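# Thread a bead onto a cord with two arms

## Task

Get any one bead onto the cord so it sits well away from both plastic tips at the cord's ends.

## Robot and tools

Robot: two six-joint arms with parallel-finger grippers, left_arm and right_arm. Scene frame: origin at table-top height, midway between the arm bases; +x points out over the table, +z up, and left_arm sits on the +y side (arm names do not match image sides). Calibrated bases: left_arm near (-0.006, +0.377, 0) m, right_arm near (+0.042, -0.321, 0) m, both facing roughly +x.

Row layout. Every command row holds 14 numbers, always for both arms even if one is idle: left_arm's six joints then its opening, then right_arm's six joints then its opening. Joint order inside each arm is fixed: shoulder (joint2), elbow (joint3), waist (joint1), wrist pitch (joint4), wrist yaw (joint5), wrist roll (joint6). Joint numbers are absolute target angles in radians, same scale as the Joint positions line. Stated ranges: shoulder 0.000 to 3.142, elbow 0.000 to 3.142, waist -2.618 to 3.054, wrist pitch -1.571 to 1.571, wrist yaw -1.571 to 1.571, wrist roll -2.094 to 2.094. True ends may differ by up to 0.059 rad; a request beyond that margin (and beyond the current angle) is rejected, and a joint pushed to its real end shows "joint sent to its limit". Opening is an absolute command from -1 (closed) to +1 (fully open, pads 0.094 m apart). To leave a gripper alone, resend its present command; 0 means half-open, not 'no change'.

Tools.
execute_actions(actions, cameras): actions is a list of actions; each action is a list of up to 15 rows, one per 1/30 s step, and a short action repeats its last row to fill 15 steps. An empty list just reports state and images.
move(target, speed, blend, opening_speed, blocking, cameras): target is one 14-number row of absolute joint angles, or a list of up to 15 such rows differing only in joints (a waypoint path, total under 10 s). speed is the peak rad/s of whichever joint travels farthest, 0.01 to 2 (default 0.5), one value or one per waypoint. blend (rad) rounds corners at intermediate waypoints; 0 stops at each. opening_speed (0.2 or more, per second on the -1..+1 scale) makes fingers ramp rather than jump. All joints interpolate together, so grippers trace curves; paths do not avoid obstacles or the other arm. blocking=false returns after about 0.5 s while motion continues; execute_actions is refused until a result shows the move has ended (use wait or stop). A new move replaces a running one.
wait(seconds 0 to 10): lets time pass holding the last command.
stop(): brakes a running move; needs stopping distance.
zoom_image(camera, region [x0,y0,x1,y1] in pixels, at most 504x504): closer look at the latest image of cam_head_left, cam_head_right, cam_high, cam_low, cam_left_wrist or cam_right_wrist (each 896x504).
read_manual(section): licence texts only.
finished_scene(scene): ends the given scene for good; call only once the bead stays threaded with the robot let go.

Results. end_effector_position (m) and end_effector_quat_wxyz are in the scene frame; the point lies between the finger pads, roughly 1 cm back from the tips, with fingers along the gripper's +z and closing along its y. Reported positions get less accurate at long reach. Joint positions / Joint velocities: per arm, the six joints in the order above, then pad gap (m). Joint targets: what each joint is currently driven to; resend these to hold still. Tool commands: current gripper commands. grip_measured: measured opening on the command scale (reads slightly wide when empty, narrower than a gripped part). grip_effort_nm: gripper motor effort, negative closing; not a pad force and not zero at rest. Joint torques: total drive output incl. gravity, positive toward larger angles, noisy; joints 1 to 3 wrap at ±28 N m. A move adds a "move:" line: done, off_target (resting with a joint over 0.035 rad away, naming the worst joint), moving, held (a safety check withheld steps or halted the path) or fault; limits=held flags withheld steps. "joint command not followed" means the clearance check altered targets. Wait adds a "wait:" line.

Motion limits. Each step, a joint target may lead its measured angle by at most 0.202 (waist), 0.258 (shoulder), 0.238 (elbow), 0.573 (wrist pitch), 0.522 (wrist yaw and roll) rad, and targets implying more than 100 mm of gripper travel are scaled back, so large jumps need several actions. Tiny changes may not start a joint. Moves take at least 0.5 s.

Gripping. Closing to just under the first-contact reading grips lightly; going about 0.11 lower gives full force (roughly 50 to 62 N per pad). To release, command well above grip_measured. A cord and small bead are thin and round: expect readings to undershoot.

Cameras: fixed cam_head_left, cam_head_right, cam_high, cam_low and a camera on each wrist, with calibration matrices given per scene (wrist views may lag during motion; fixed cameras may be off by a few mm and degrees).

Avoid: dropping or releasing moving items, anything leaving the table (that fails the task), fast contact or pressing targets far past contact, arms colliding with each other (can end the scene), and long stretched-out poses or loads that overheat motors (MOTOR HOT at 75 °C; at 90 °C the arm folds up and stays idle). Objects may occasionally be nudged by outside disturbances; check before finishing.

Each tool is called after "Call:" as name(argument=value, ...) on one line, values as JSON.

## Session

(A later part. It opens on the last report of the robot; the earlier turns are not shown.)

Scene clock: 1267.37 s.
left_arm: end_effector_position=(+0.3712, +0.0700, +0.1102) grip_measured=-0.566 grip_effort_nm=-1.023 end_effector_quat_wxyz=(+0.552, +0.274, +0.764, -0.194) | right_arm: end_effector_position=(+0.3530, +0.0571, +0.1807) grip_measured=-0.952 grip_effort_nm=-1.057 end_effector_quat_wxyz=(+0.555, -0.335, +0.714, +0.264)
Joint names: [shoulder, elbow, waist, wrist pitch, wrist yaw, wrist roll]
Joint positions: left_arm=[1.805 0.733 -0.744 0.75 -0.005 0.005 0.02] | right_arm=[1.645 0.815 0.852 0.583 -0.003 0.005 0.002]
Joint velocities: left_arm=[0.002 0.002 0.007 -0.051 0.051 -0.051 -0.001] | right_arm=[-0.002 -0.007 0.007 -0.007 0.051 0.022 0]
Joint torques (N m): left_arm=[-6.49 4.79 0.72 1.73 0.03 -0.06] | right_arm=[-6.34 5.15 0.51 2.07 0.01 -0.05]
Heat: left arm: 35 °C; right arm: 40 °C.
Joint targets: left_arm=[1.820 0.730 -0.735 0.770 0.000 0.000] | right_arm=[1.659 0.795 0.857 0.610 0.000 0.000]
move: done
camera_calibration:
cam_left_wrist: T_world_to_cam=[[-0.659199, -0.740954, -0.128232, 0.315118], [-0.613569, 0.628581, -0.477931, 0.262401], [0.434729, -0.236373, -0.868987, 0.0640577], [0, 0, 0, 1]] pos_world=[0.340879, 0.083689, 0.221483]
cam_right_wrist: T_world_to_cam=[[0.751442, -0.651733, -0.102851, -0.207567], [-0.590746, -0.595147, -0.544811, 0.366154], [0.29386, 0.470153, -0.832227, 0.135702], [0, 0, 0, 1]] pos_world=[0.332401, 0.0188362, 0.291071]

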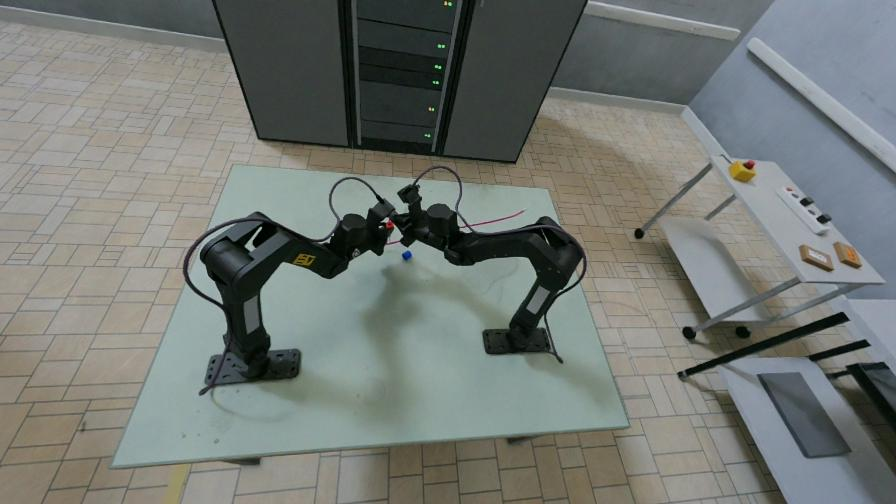

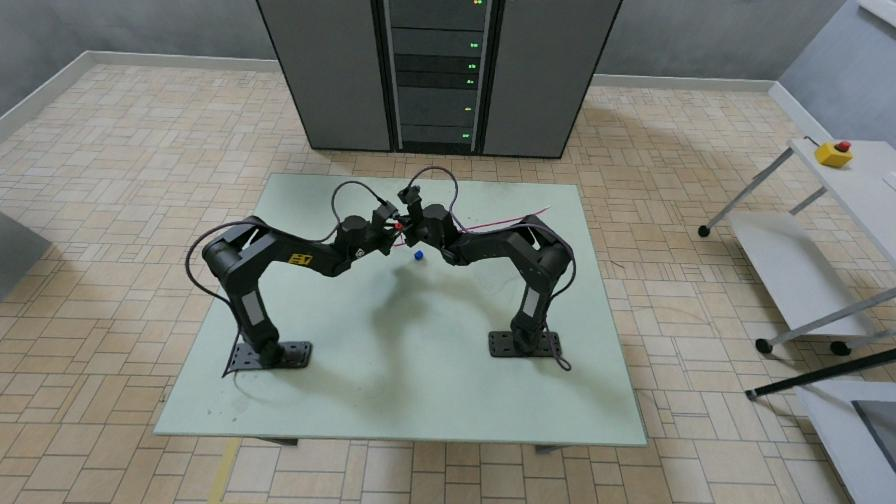

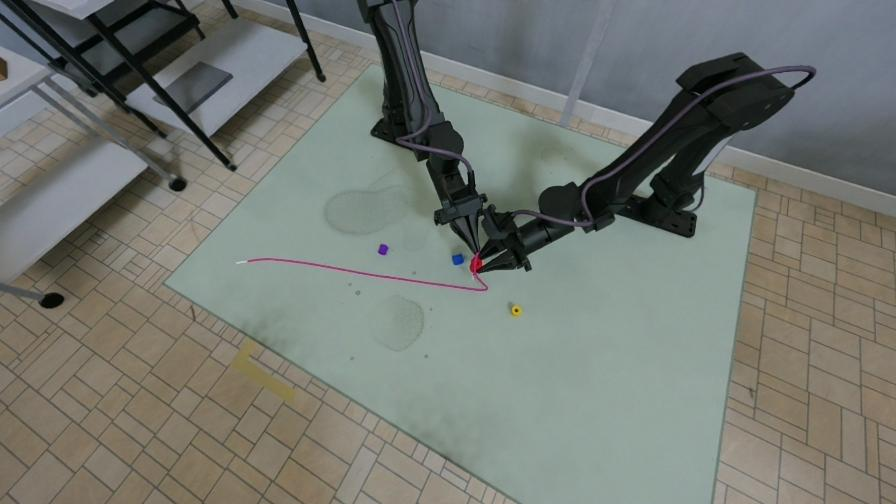

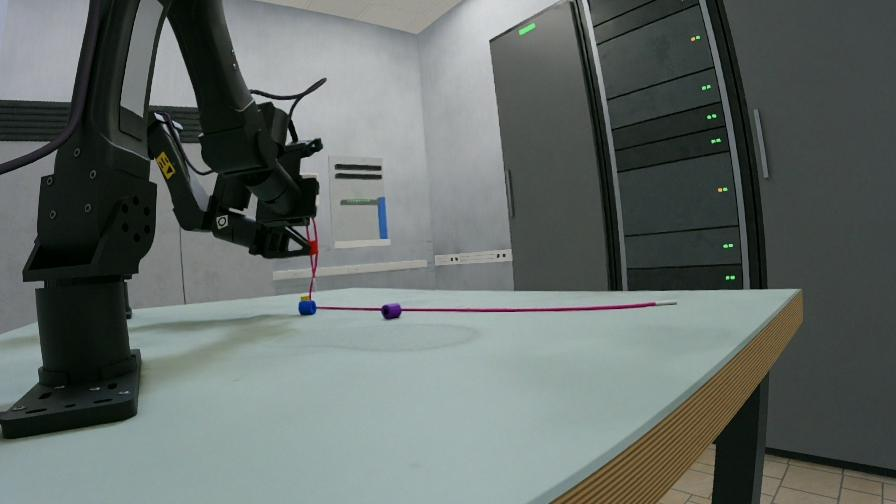

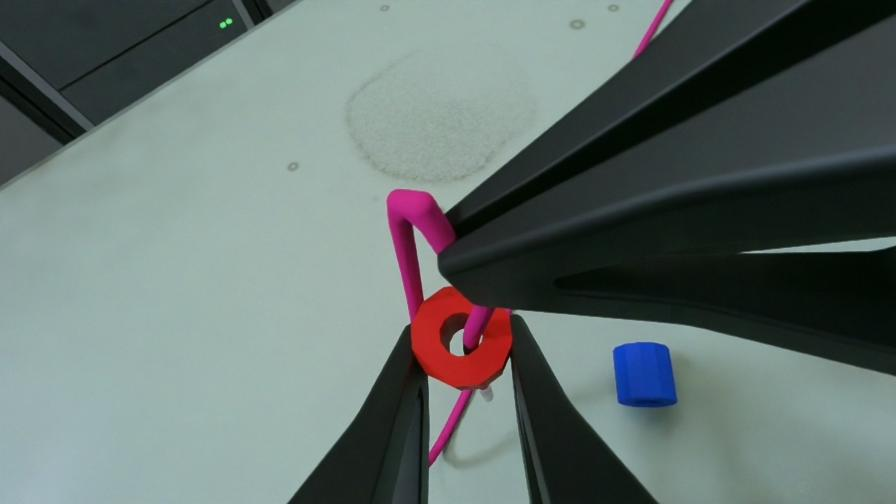

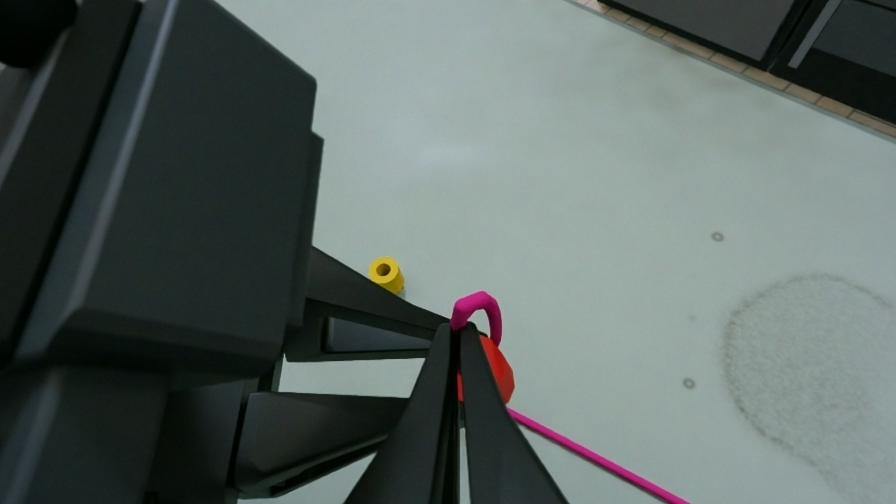

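Call:
move(target=[2.004,0.676,-0.735,1.02,0,0,-0.68,1.792,0.712,0.845,0.83,0,0,-1], speed=0.08)

Call:
zoom_image(camera="cam_low", region=[240, 180, 400, 330])

Call:
zoom_image(camera="cam_high", region=[420, 180, 560, 300])

Scene clock: 1326.13 s.
left_arm: end_effector_position=(+0.3703, +0.0707, +0.0648) grip_measured=-0.566 grip_effort_nm=-1.028 end_effector_quat_wxyz=(+0.558, +0.272, +0.759, -0.196) | right_arm: end_effector_position=(+0.3529, +0.0569, +0.1355) grip_measured=-0.952 grip_effort_nm=-1.057 end_effector_quat_wxyz=(+0.557, -0.334, +0.713, +0.265)
Joint names: [shoulder, elbow, waist, wrist pitch, wrist yaw, wrist roll]
Joint positions: left_arm=[1.986 0.681 -0.744 0.999 -0.005 0.005 0.02] | right_arm=[1.776 0.731 0.852 0.804 -0.003 0.005 0.002]
Joint velocities: left_arm=[-0.007 -0.007 0.002 -0.022 0.007 -0.051 0] | right_arm=[-0.007 -0.007 0.007 -0.051 -0.022 -0.037 0]
Joint torques (N m): left_arm=[-6.79 3.75 0.72 1.73 0.03 -0.06] | right_arm=[-6.64 4.4 -0.62 2.05 0 -0.02]
Heat: left arm: 35 °C; right arm: 41 °C.
Joint targets: left_arm=[2.004 0.676 -0.735 1.020 0.000 0.000] | right_arm=[1.792 0.712 0.845 0.830 0.000 0.000]
move: done
camera_calibration:
cam_left_wrist: T_world_to_cam=[[-0.657569, -0.742292, -0.128861, 0.308773], [-0.607419, 0.623533, -0.492188, 0.238611], [0.445696, -0.245375, -0.860899, 0.0212046], [0, 0, 0, 1]] pos_world=[0.338525, 0.0856209, 0.175485]
cam_right_wrist: T_world_to_cam=[[0.751768, -0.65134, -0.102963, -0.212346], [-0.589016, -0.593058, -0.548946, 0.341117], [0.296488, 0.473327, -0.829492, 0.0967511], [0, 0, 0, 1]] pos_world=[0.331872, 0.0181978, 0.245645]

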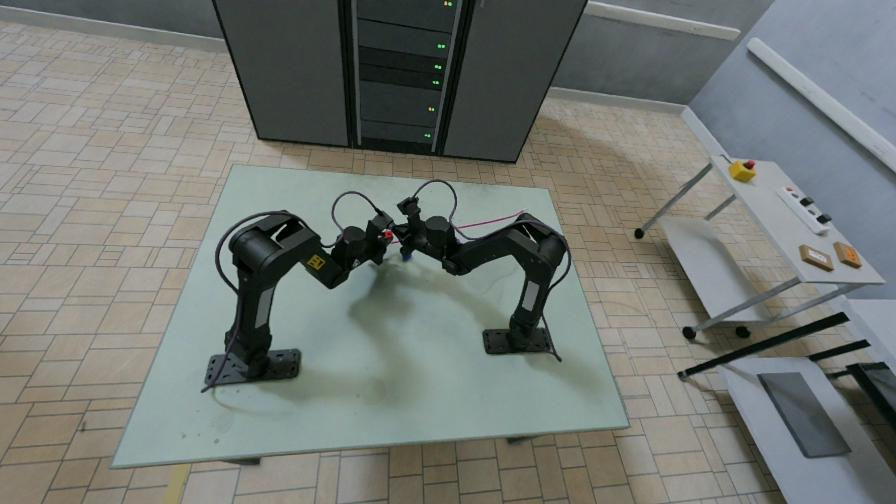

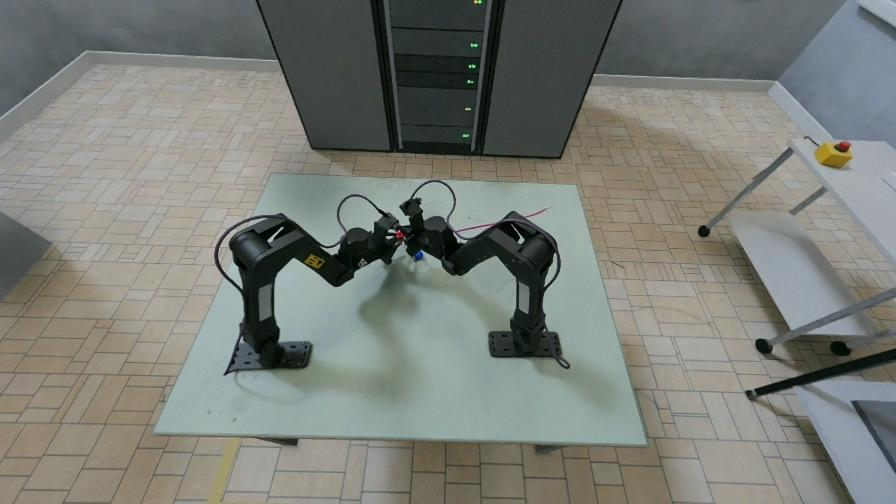

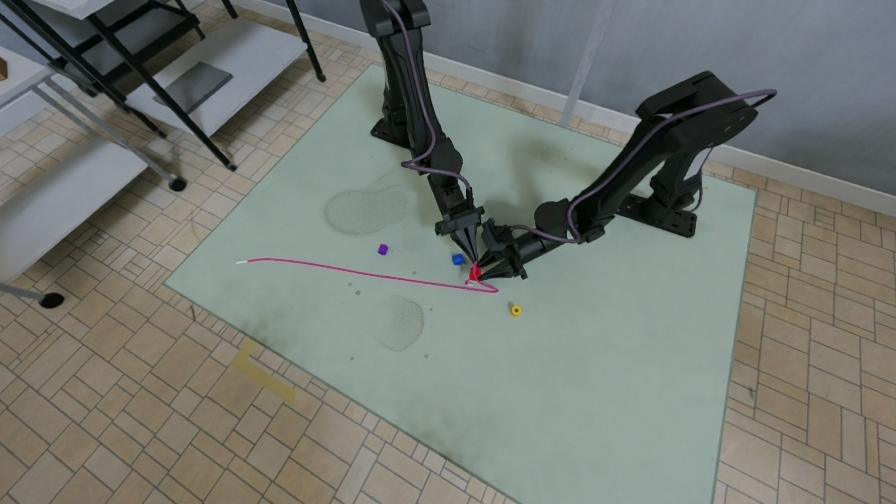

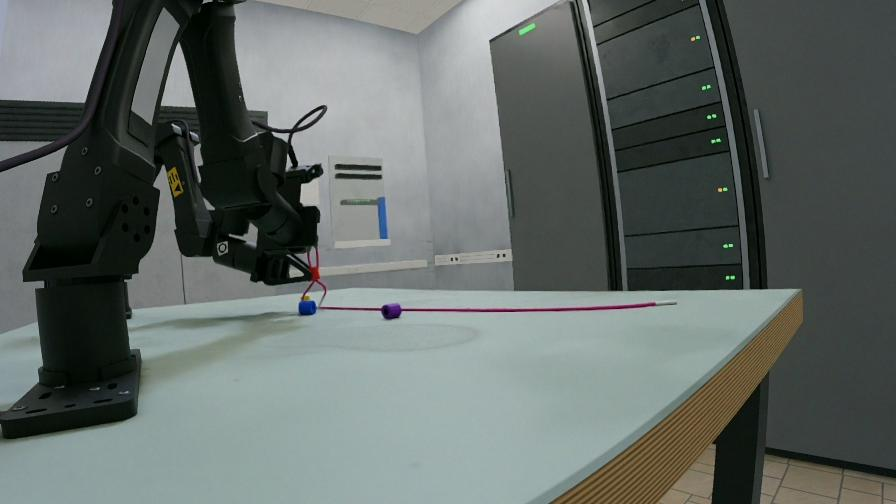

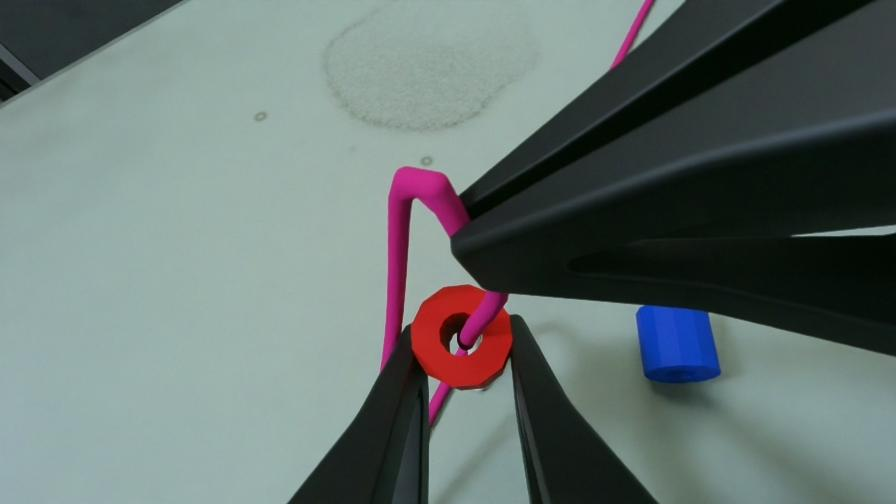

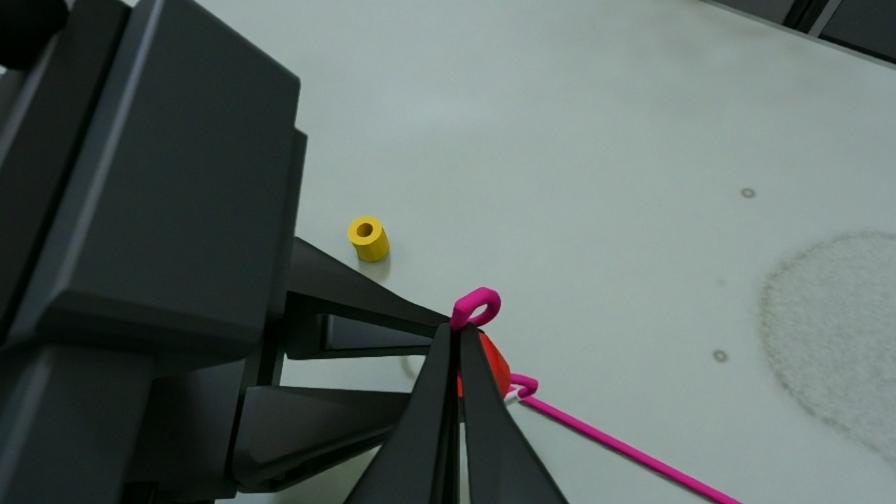

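Scaled by 3.150 from the camera's 896x504 image, which has a finer 1280x720 frame.

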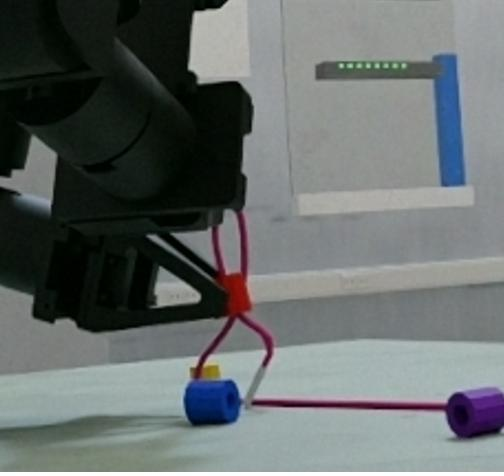

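Scaled by 3.600 from the camera's 896x504 image, which has a finer 1280x720 frame.

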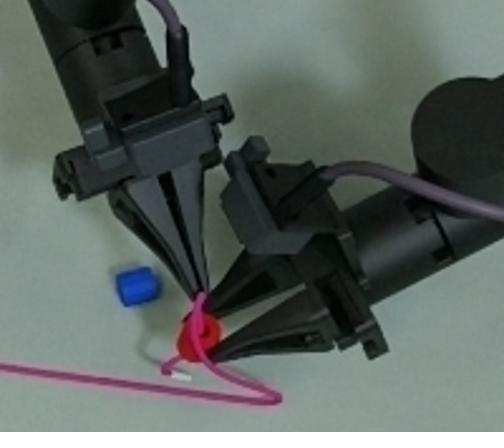

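Call:
move(target=[2.192,0.677,-0.735,1.205,0,0,-0.68,1.966,0.666,0.84,1.05,0,0,-1], speed=0.08)

Call:
zoom_image(camera="cam_low", region=[240, 200, 400, 350])

Call:
zoom_image(camera="cam_high", region=[420, 180, 560, 300])

Scene clock: 1336.97 s.
left_arm: end_effector_position=(+0.3702, +0.0709, +0.0216) grip_measured=-0.566 grip_effort_nm=-1.028 end_effector_quat_wxyz=(+0.557, +0.272, +0.760, -0.196) | right_arm: end_effector_position=(+0.3525, +0.0565, +0.0885) grip_measured=-0.952 grip_effort_nm=-1.053 end_effector_quat_wxyz=(+0.557, -0.334, +0.713, +0.265)
Joint names: [shoulder, elbow, waist, wrist pitch, wrist yaw, wrist roll]
Joint positions: left_arm=[2.172 0.681 -0.744 1.184 -0.005 0.005 0.02] | right_arm=[1.949 0.683 0.852 1.024 -0.003 0.005 0.002]
Joint velocities: left_arm=[-0.007 0.002 0.007 -0.125 0.051 0.007 -0.001] | right_arm=[-0.012 0.002 0.017 -0.022 -0.037 0.007 0]
Joint torques (N m): left_arm=[-7.24 2.95 0.72 1.74 0.03 -0.06] | right_arm=[-7.02 3.59 -1.05 2.05 0.03 -0.03]
Heat: left arm: 35 °C; right arm: 41 °C.
Joint targets: left_arm=[2.192 0.677 -0.735 1.205 0.000 0.000] | right_arm=[1.966 0.666 0.840 1.050 0.000 0.000]
move: done
camera_calibration:
cam_left_wrist: T_world_to_cam=[[-0.657721, -0.742167, -0.128804, 0.303251], [-0.607999, 0.624009, -0.490867, 0.217362], [0.44468, -0.244541, -0.861661, -0.0155179], [0, 0, 0, 1]] pos_world=[0.338511, 0.0856325, 0.132385]
cam_right_wrist: T_world_to_cam=[[0.751743, -0.651371, -0.102954, -0.217184], [-0.58915, -0.593219, -0.548629, 0.31494], [0.296286, 0.473083, -0.829703, 0.0581585], [0, 0, 0, 1]] pos_world=[0.331582, 0.0178475, 0.19868]

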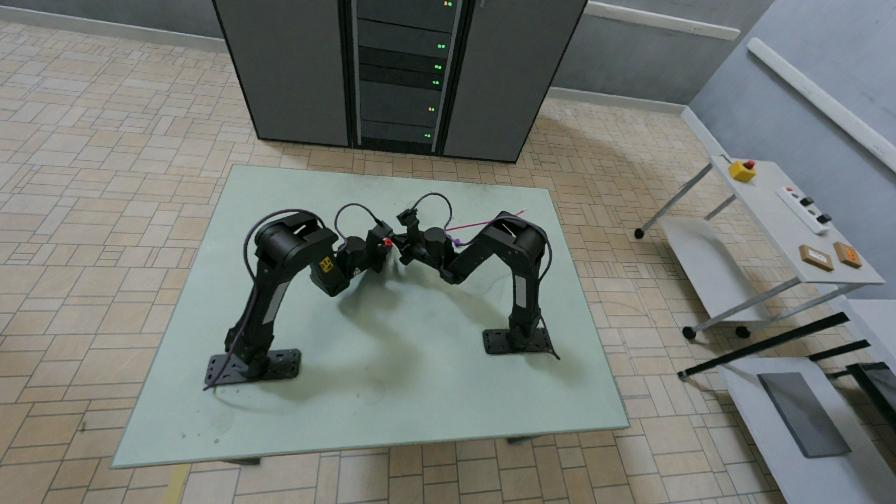

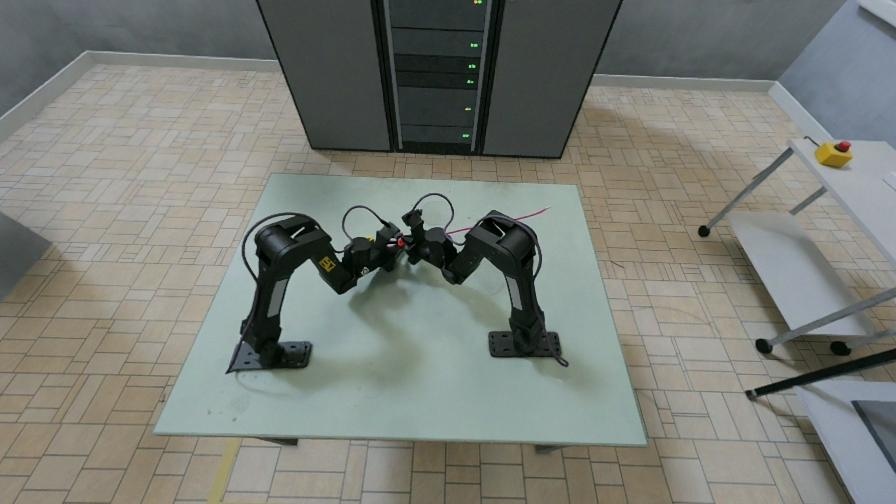

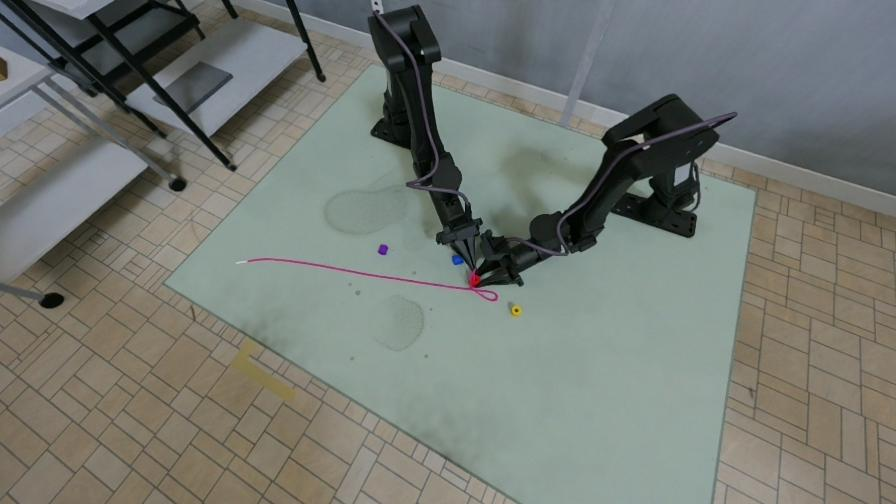

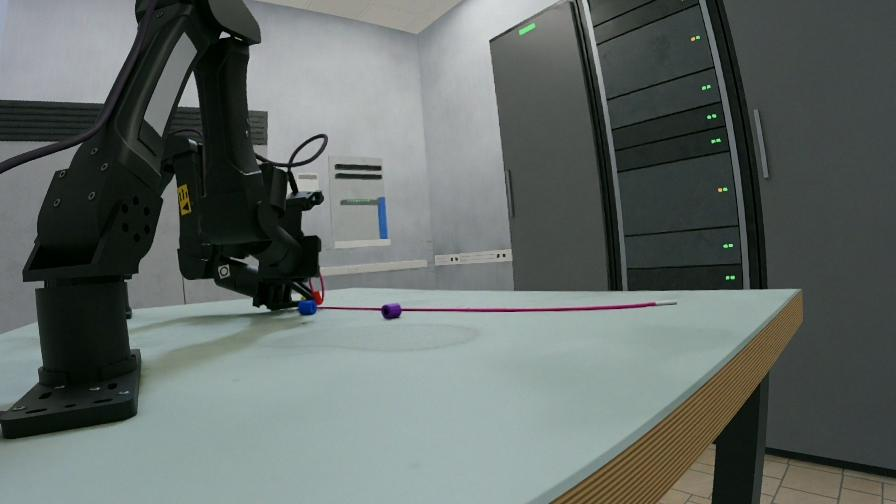

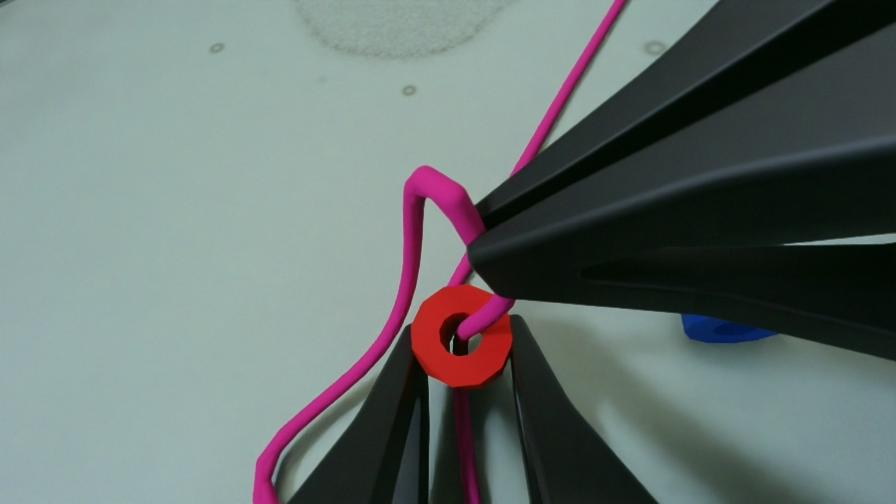

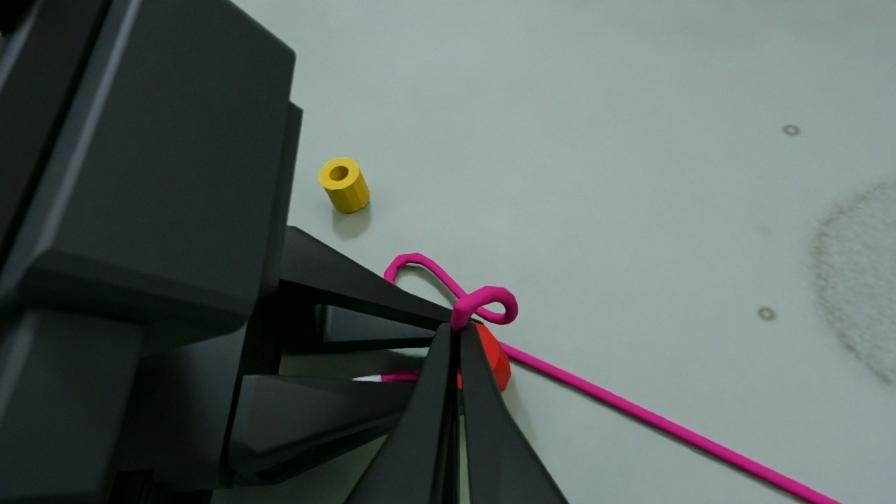

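Scaled by 3.150 from the camera's 896x504 image, which has a finer 1280x720 frame.

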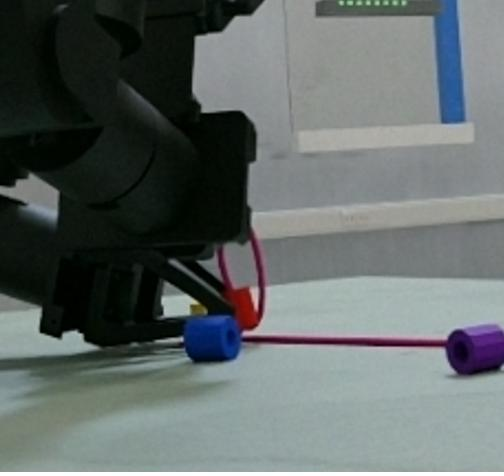

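Scaled by 3.600 from the camera's 896x504 image, which has a finer 1280x720 frame.

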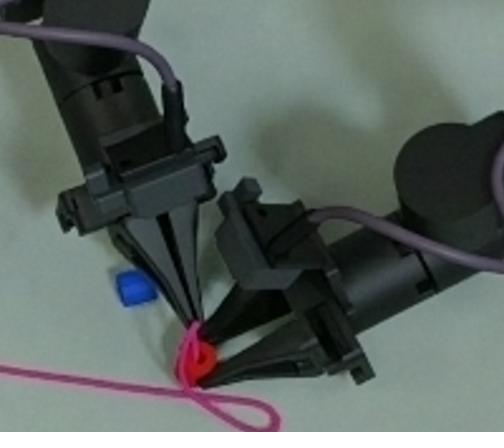

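Call:
move(target=[2.207,0.678,-0.735,1.219,0,0,-0.68,1.966,0.666,0.852,1.05,0,0,-1], speed=0.08, cameras=[])

Call:
move(target=[2.207,0.678,-0.735,1.219,0,0,-0.35,1.966,0.666,0.852,1.05,0,0,-1], opening_speed=0.2)

Scene clock: 1345.87 s.
left_arm: end_effector_position=(+0.3699, +0.0711, +0.0185) grip_measured=-0.566 grip_effort_nm=-1.033 end_effector_quat_wxyz=(+0.557, +0.272, +0.760, -0.196) | right_arm: end_effector_position=(+0.3526, +0.0566, +0.0887) grip_measured=-0.952 grip_effort_nm=-1.053 end_effector_quat_wxyz=(+0.557, -0.334, +0.713, +0.265)
Joint names: [shoulder, elbow, waist, wrist pitch, wrist yaw, wrist roll]
Joint positions: left_arm=[2.186 0.681 -0.744 1.198 -0.005 0.005 0.02] | right_arm=[1.949 0.683 0.852 1.024 -0.003 0.005 0.002]
Joint velocities: left_arm=[-0.017 -0.002 -0.007 -0.007 -0.007 -0.007 0] | right_arm=[-0.022 0.002 0.032 0.007 0.081 -0.066 -0.001]
Joint torques (N m): left_arm=[-7.19 2.95 0.72 1.75 0.04 -0.07] | right_arm=[-6.98 3.55 0.05 2.03 0.02 -0.05]
Heat: left arm: 34 °C; right arm: 39 °C.
Joint targets: left_arm=[2.207 0.678 -0.735 1.219 0.000 0.000] | right_arm=[1.966 0.666 0.852 1.050 0.000 0.000]
move: done
No camera images: "cameras" was empty.

Scene clock: 1347.73 s.
left_arm: end_effector_position=(+0.3700, +0.0710, +0.0189) grip_measured=-0.352 grip_effort_nm=0.100 end_effector_quat_wxyz=(+0.558, +0.272, +0.759, -0.196) | right_arm: end_effector_position=(+0.3526, +0.0566, +0.0888) grip_measured=-0.952 grip_effort_nm=-1.053 end_effector_quat_wxyz=(+0.557, -0.334, +0.713, +0.265)
Joint names: [shoulder, elbow, waist, wrist pitch, wrist yaw, wrist roll]
Joint positions: left_arm=[2.186 0.681 -0.744 1.199 -0.005 0.005 0.03] | right_arm=[1.949 0.683 0.852 1.025 -0.003 0.005 0.002]
Joint velocities: left_arm=[-0.007 -0.017 -0.007 -0.007 0.022 0.066 0] | right_arm=[-0.002 -0.017 -0.017 -0.022 -0.037 0.007 0]
Joint torques (N m): left_arm=[-7.19 2.95 0.72 1.72 0.03 -0.06] | right_arm=[-7.06 3.59 0.01 2.05 0.01 -0.03]
Heat: left arm: 34 °C; right arm: 39 °C.
Joint targets: left_arm=[2.207 0.678 -0.735 1.219 0.000 0.000] | right_arm=[1.966 0.666 0.852 1.050 0.000 0.000]
move: done
camera_calibration:
cam_left_wrist: T_world_to_cam=[[-0.657531, -0.742323, -0.128875, 0.302841], [-0.607274, 0.623414, -0.492518, 0.215695], [0.44595, -0.245583, -0.860708, -0.0181581], [0, 0, 0, 1]] pos_world=[0.338211, 0.0858791, 0.129633]
cam_right_wrist: T_world_to_cam=[[0.751818, -0.65128, -0.10298, -0.217184], [-0.588749, -0.592735, -0.549581, 0.315065], [0.296892, 0.473814, -0.829069, 0.0580387], [0, 0, 0, 1]] pos_world=[0.331545, 0.0178031, 0.198906]

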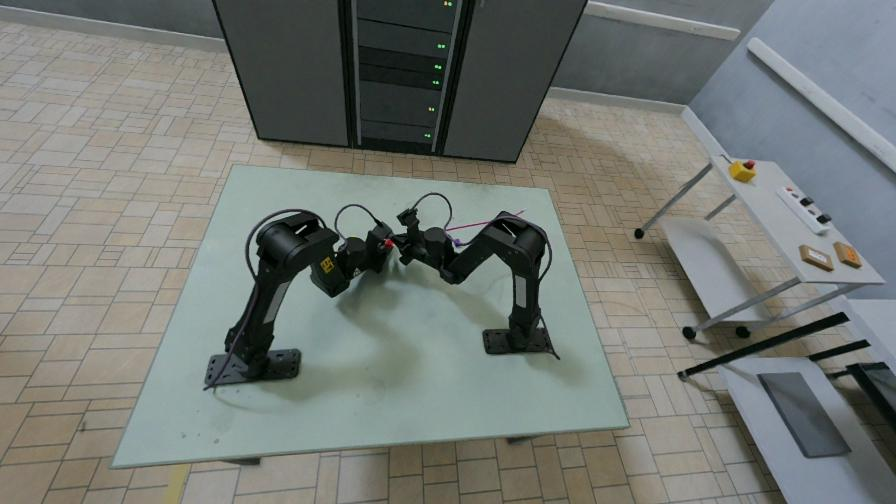

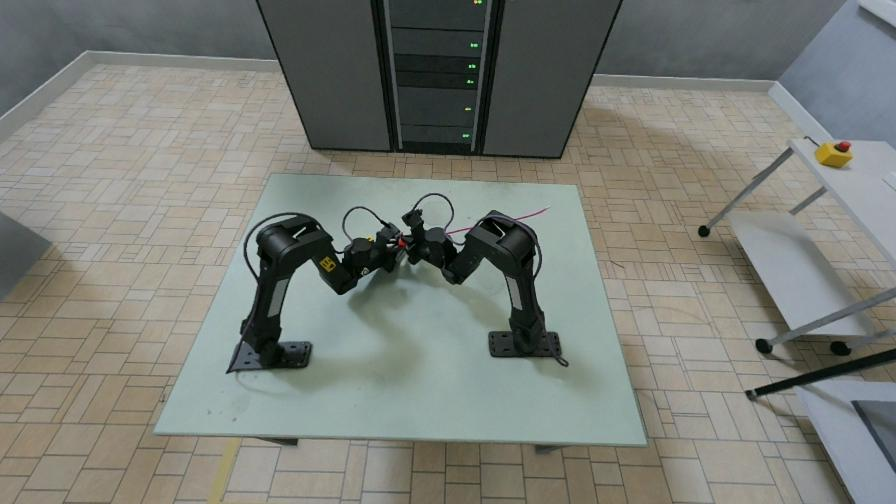

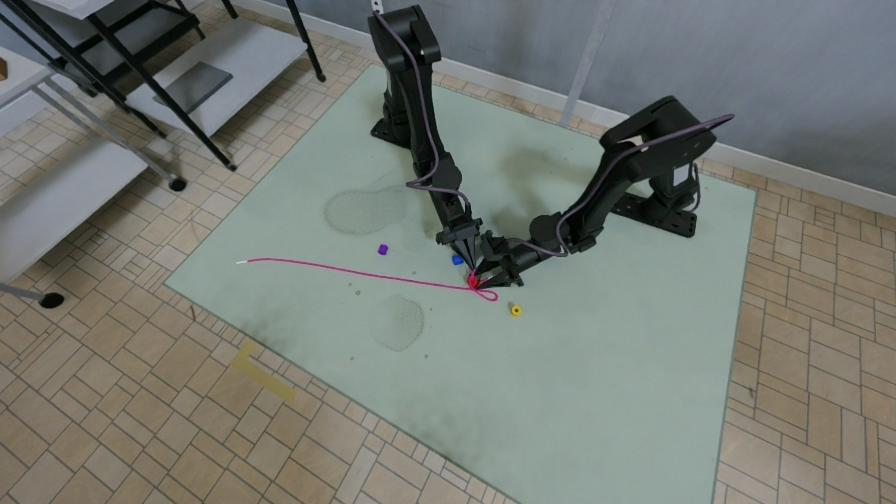

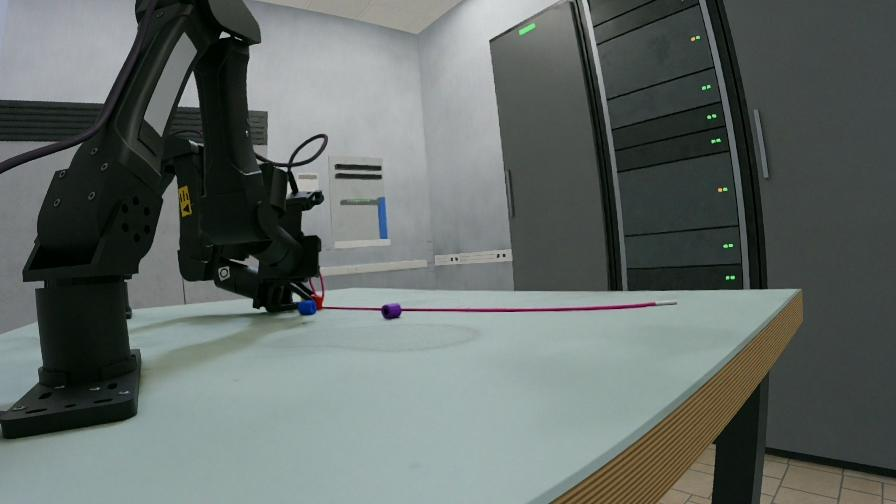

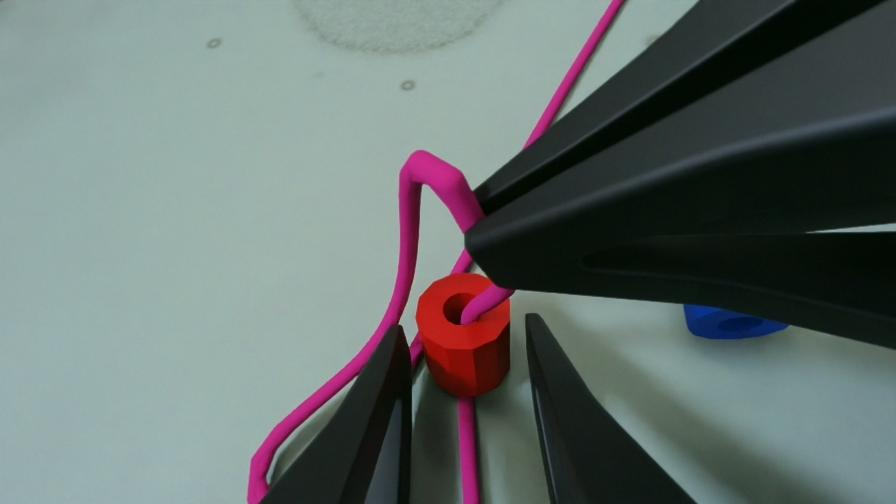

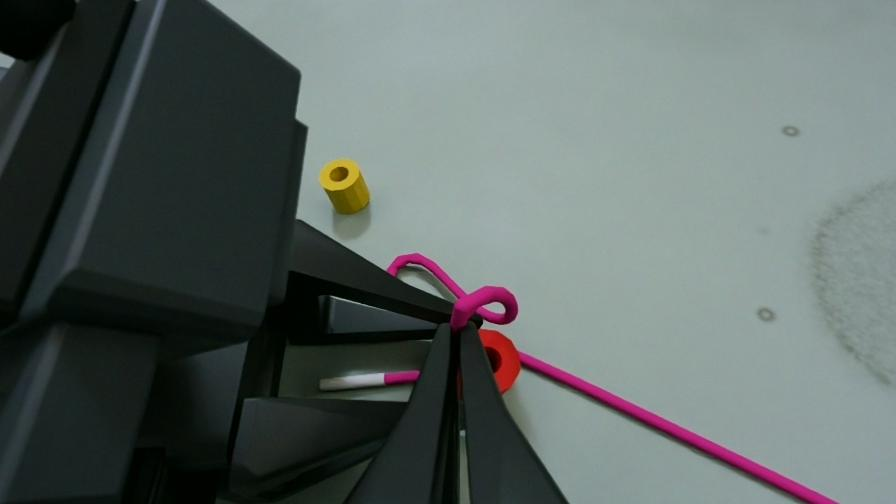

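Call:
move(target=[[1.965,0.443,-0.735,1.212,0,0,-0.35,1.966,0.666,0.852,1.05,0,0,-1],[1.5,0.3,-0.4,0.9,0,0,-0.35,1.966,0.666,0.852,1.05,0,0,-1]], speed=[0.2, 0.5])

Scene clock: 1355.67 s.
left_arm: end_effector_position=(+0.3559, +0.2470, +0.0960) grip_measured=-0.352 grip_effort_nm=0.100 end_effector_quat_wxyz=(+0.579, +0.141, +0.797, -0.100) | right_arm: end_effector_position=(+0.3526, +0.0566, +0.0888) grip_measured=-0.952 grip_effort_nm=-1.057 end_effector_quat_wxyz=(+0.557, -0.334, +0.713, +0.265)
Joint names: [shoulder, elbow, waist, wrist pitch, wrist yaw, wrist roll]
Joint positions: left_arm=[1.525 0.307 -0.406 0.902 -0.003 0.003 0.03] | right_arm=[1.949 0.683 0.852 1.025 -0.003 0.005 0.002]
Joint velocities: left_arm=[0.012 0.007 -0.012 -0.037 -0.022 -0.022 0] | right_arm=[-0.002 -0.007 0.002 0.037 -0.022 -0.037 0]
Joint torques (N m): left_arm=[-6.58 3.97 0.49 1.51 0.01 -0.04] | right_arm=[-7.02 3.6 0.06 2.04 -0.01 -0.04]
Heat: left arm: 34 °C; right arm: 39 °C.
Joint targets: left_arm=[1.500 0.300 -0.400 0.900 0.000 0.000] | right_arm=[1.966 0.666 0.852 1.050 0.000 0.000]
move: done
camera_calibration:
cam_left_wrist: T_world_to_cam=[[-0.377097, -0.9175, -0.12646, 0.377412], [-0.784024, 0.388919, -0.483786, 0.25533], [0.493057, -0.0832867, -0.866002, 0.0413561], [0, 0, 0, 1]] pos_world=[0.322115, 0.250417, 0.207067]
cam_right_wrist: T_world_to_cam=[[0.751818, -0.65128, -0.10298, -0.217184], [-0.588749, -0.592735, -0.549581, 0.315065], [0.296892, 0.473814, -0.829069, 0.0580387], [0, 0, 0, 1]] pos_world=[0.331545, 0.0178031, 0.198906]

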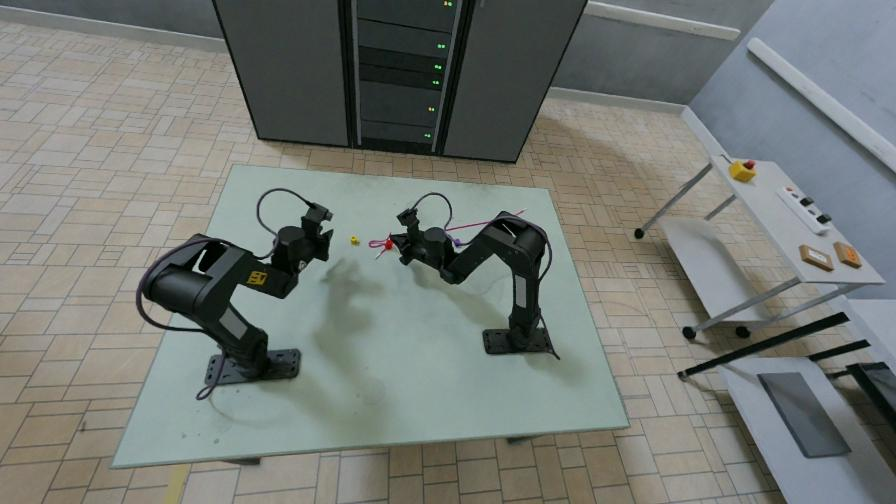

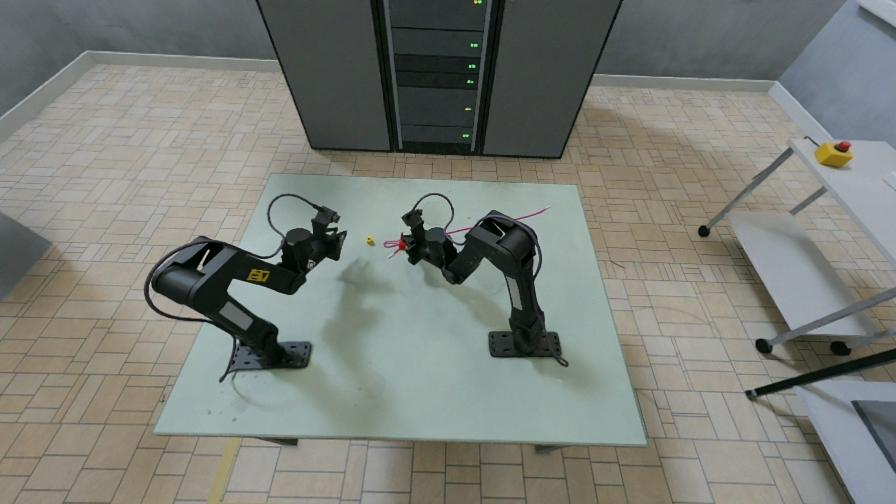

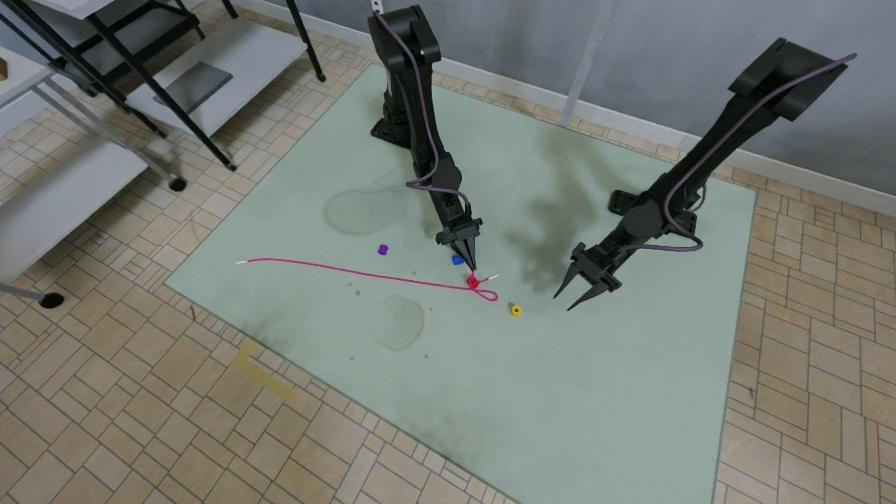

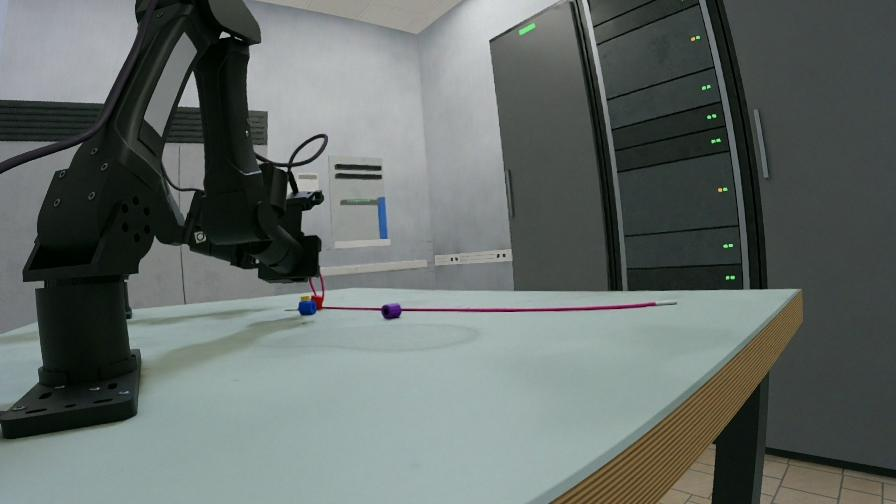

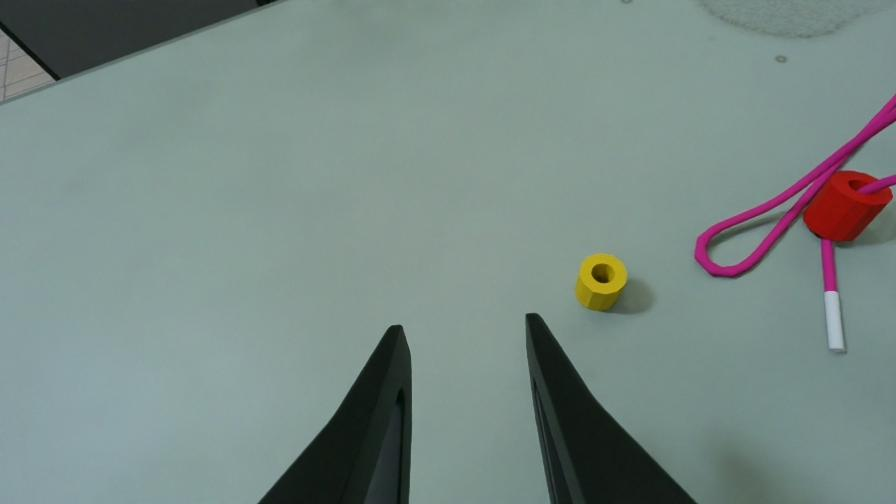

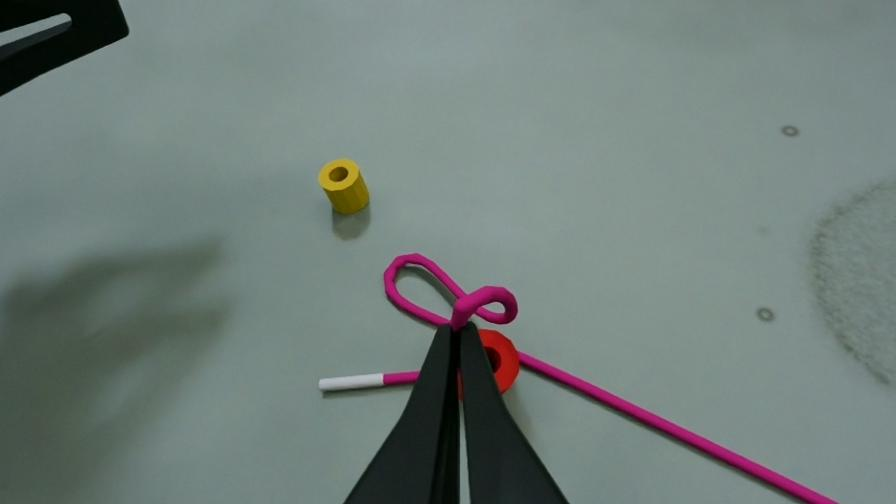

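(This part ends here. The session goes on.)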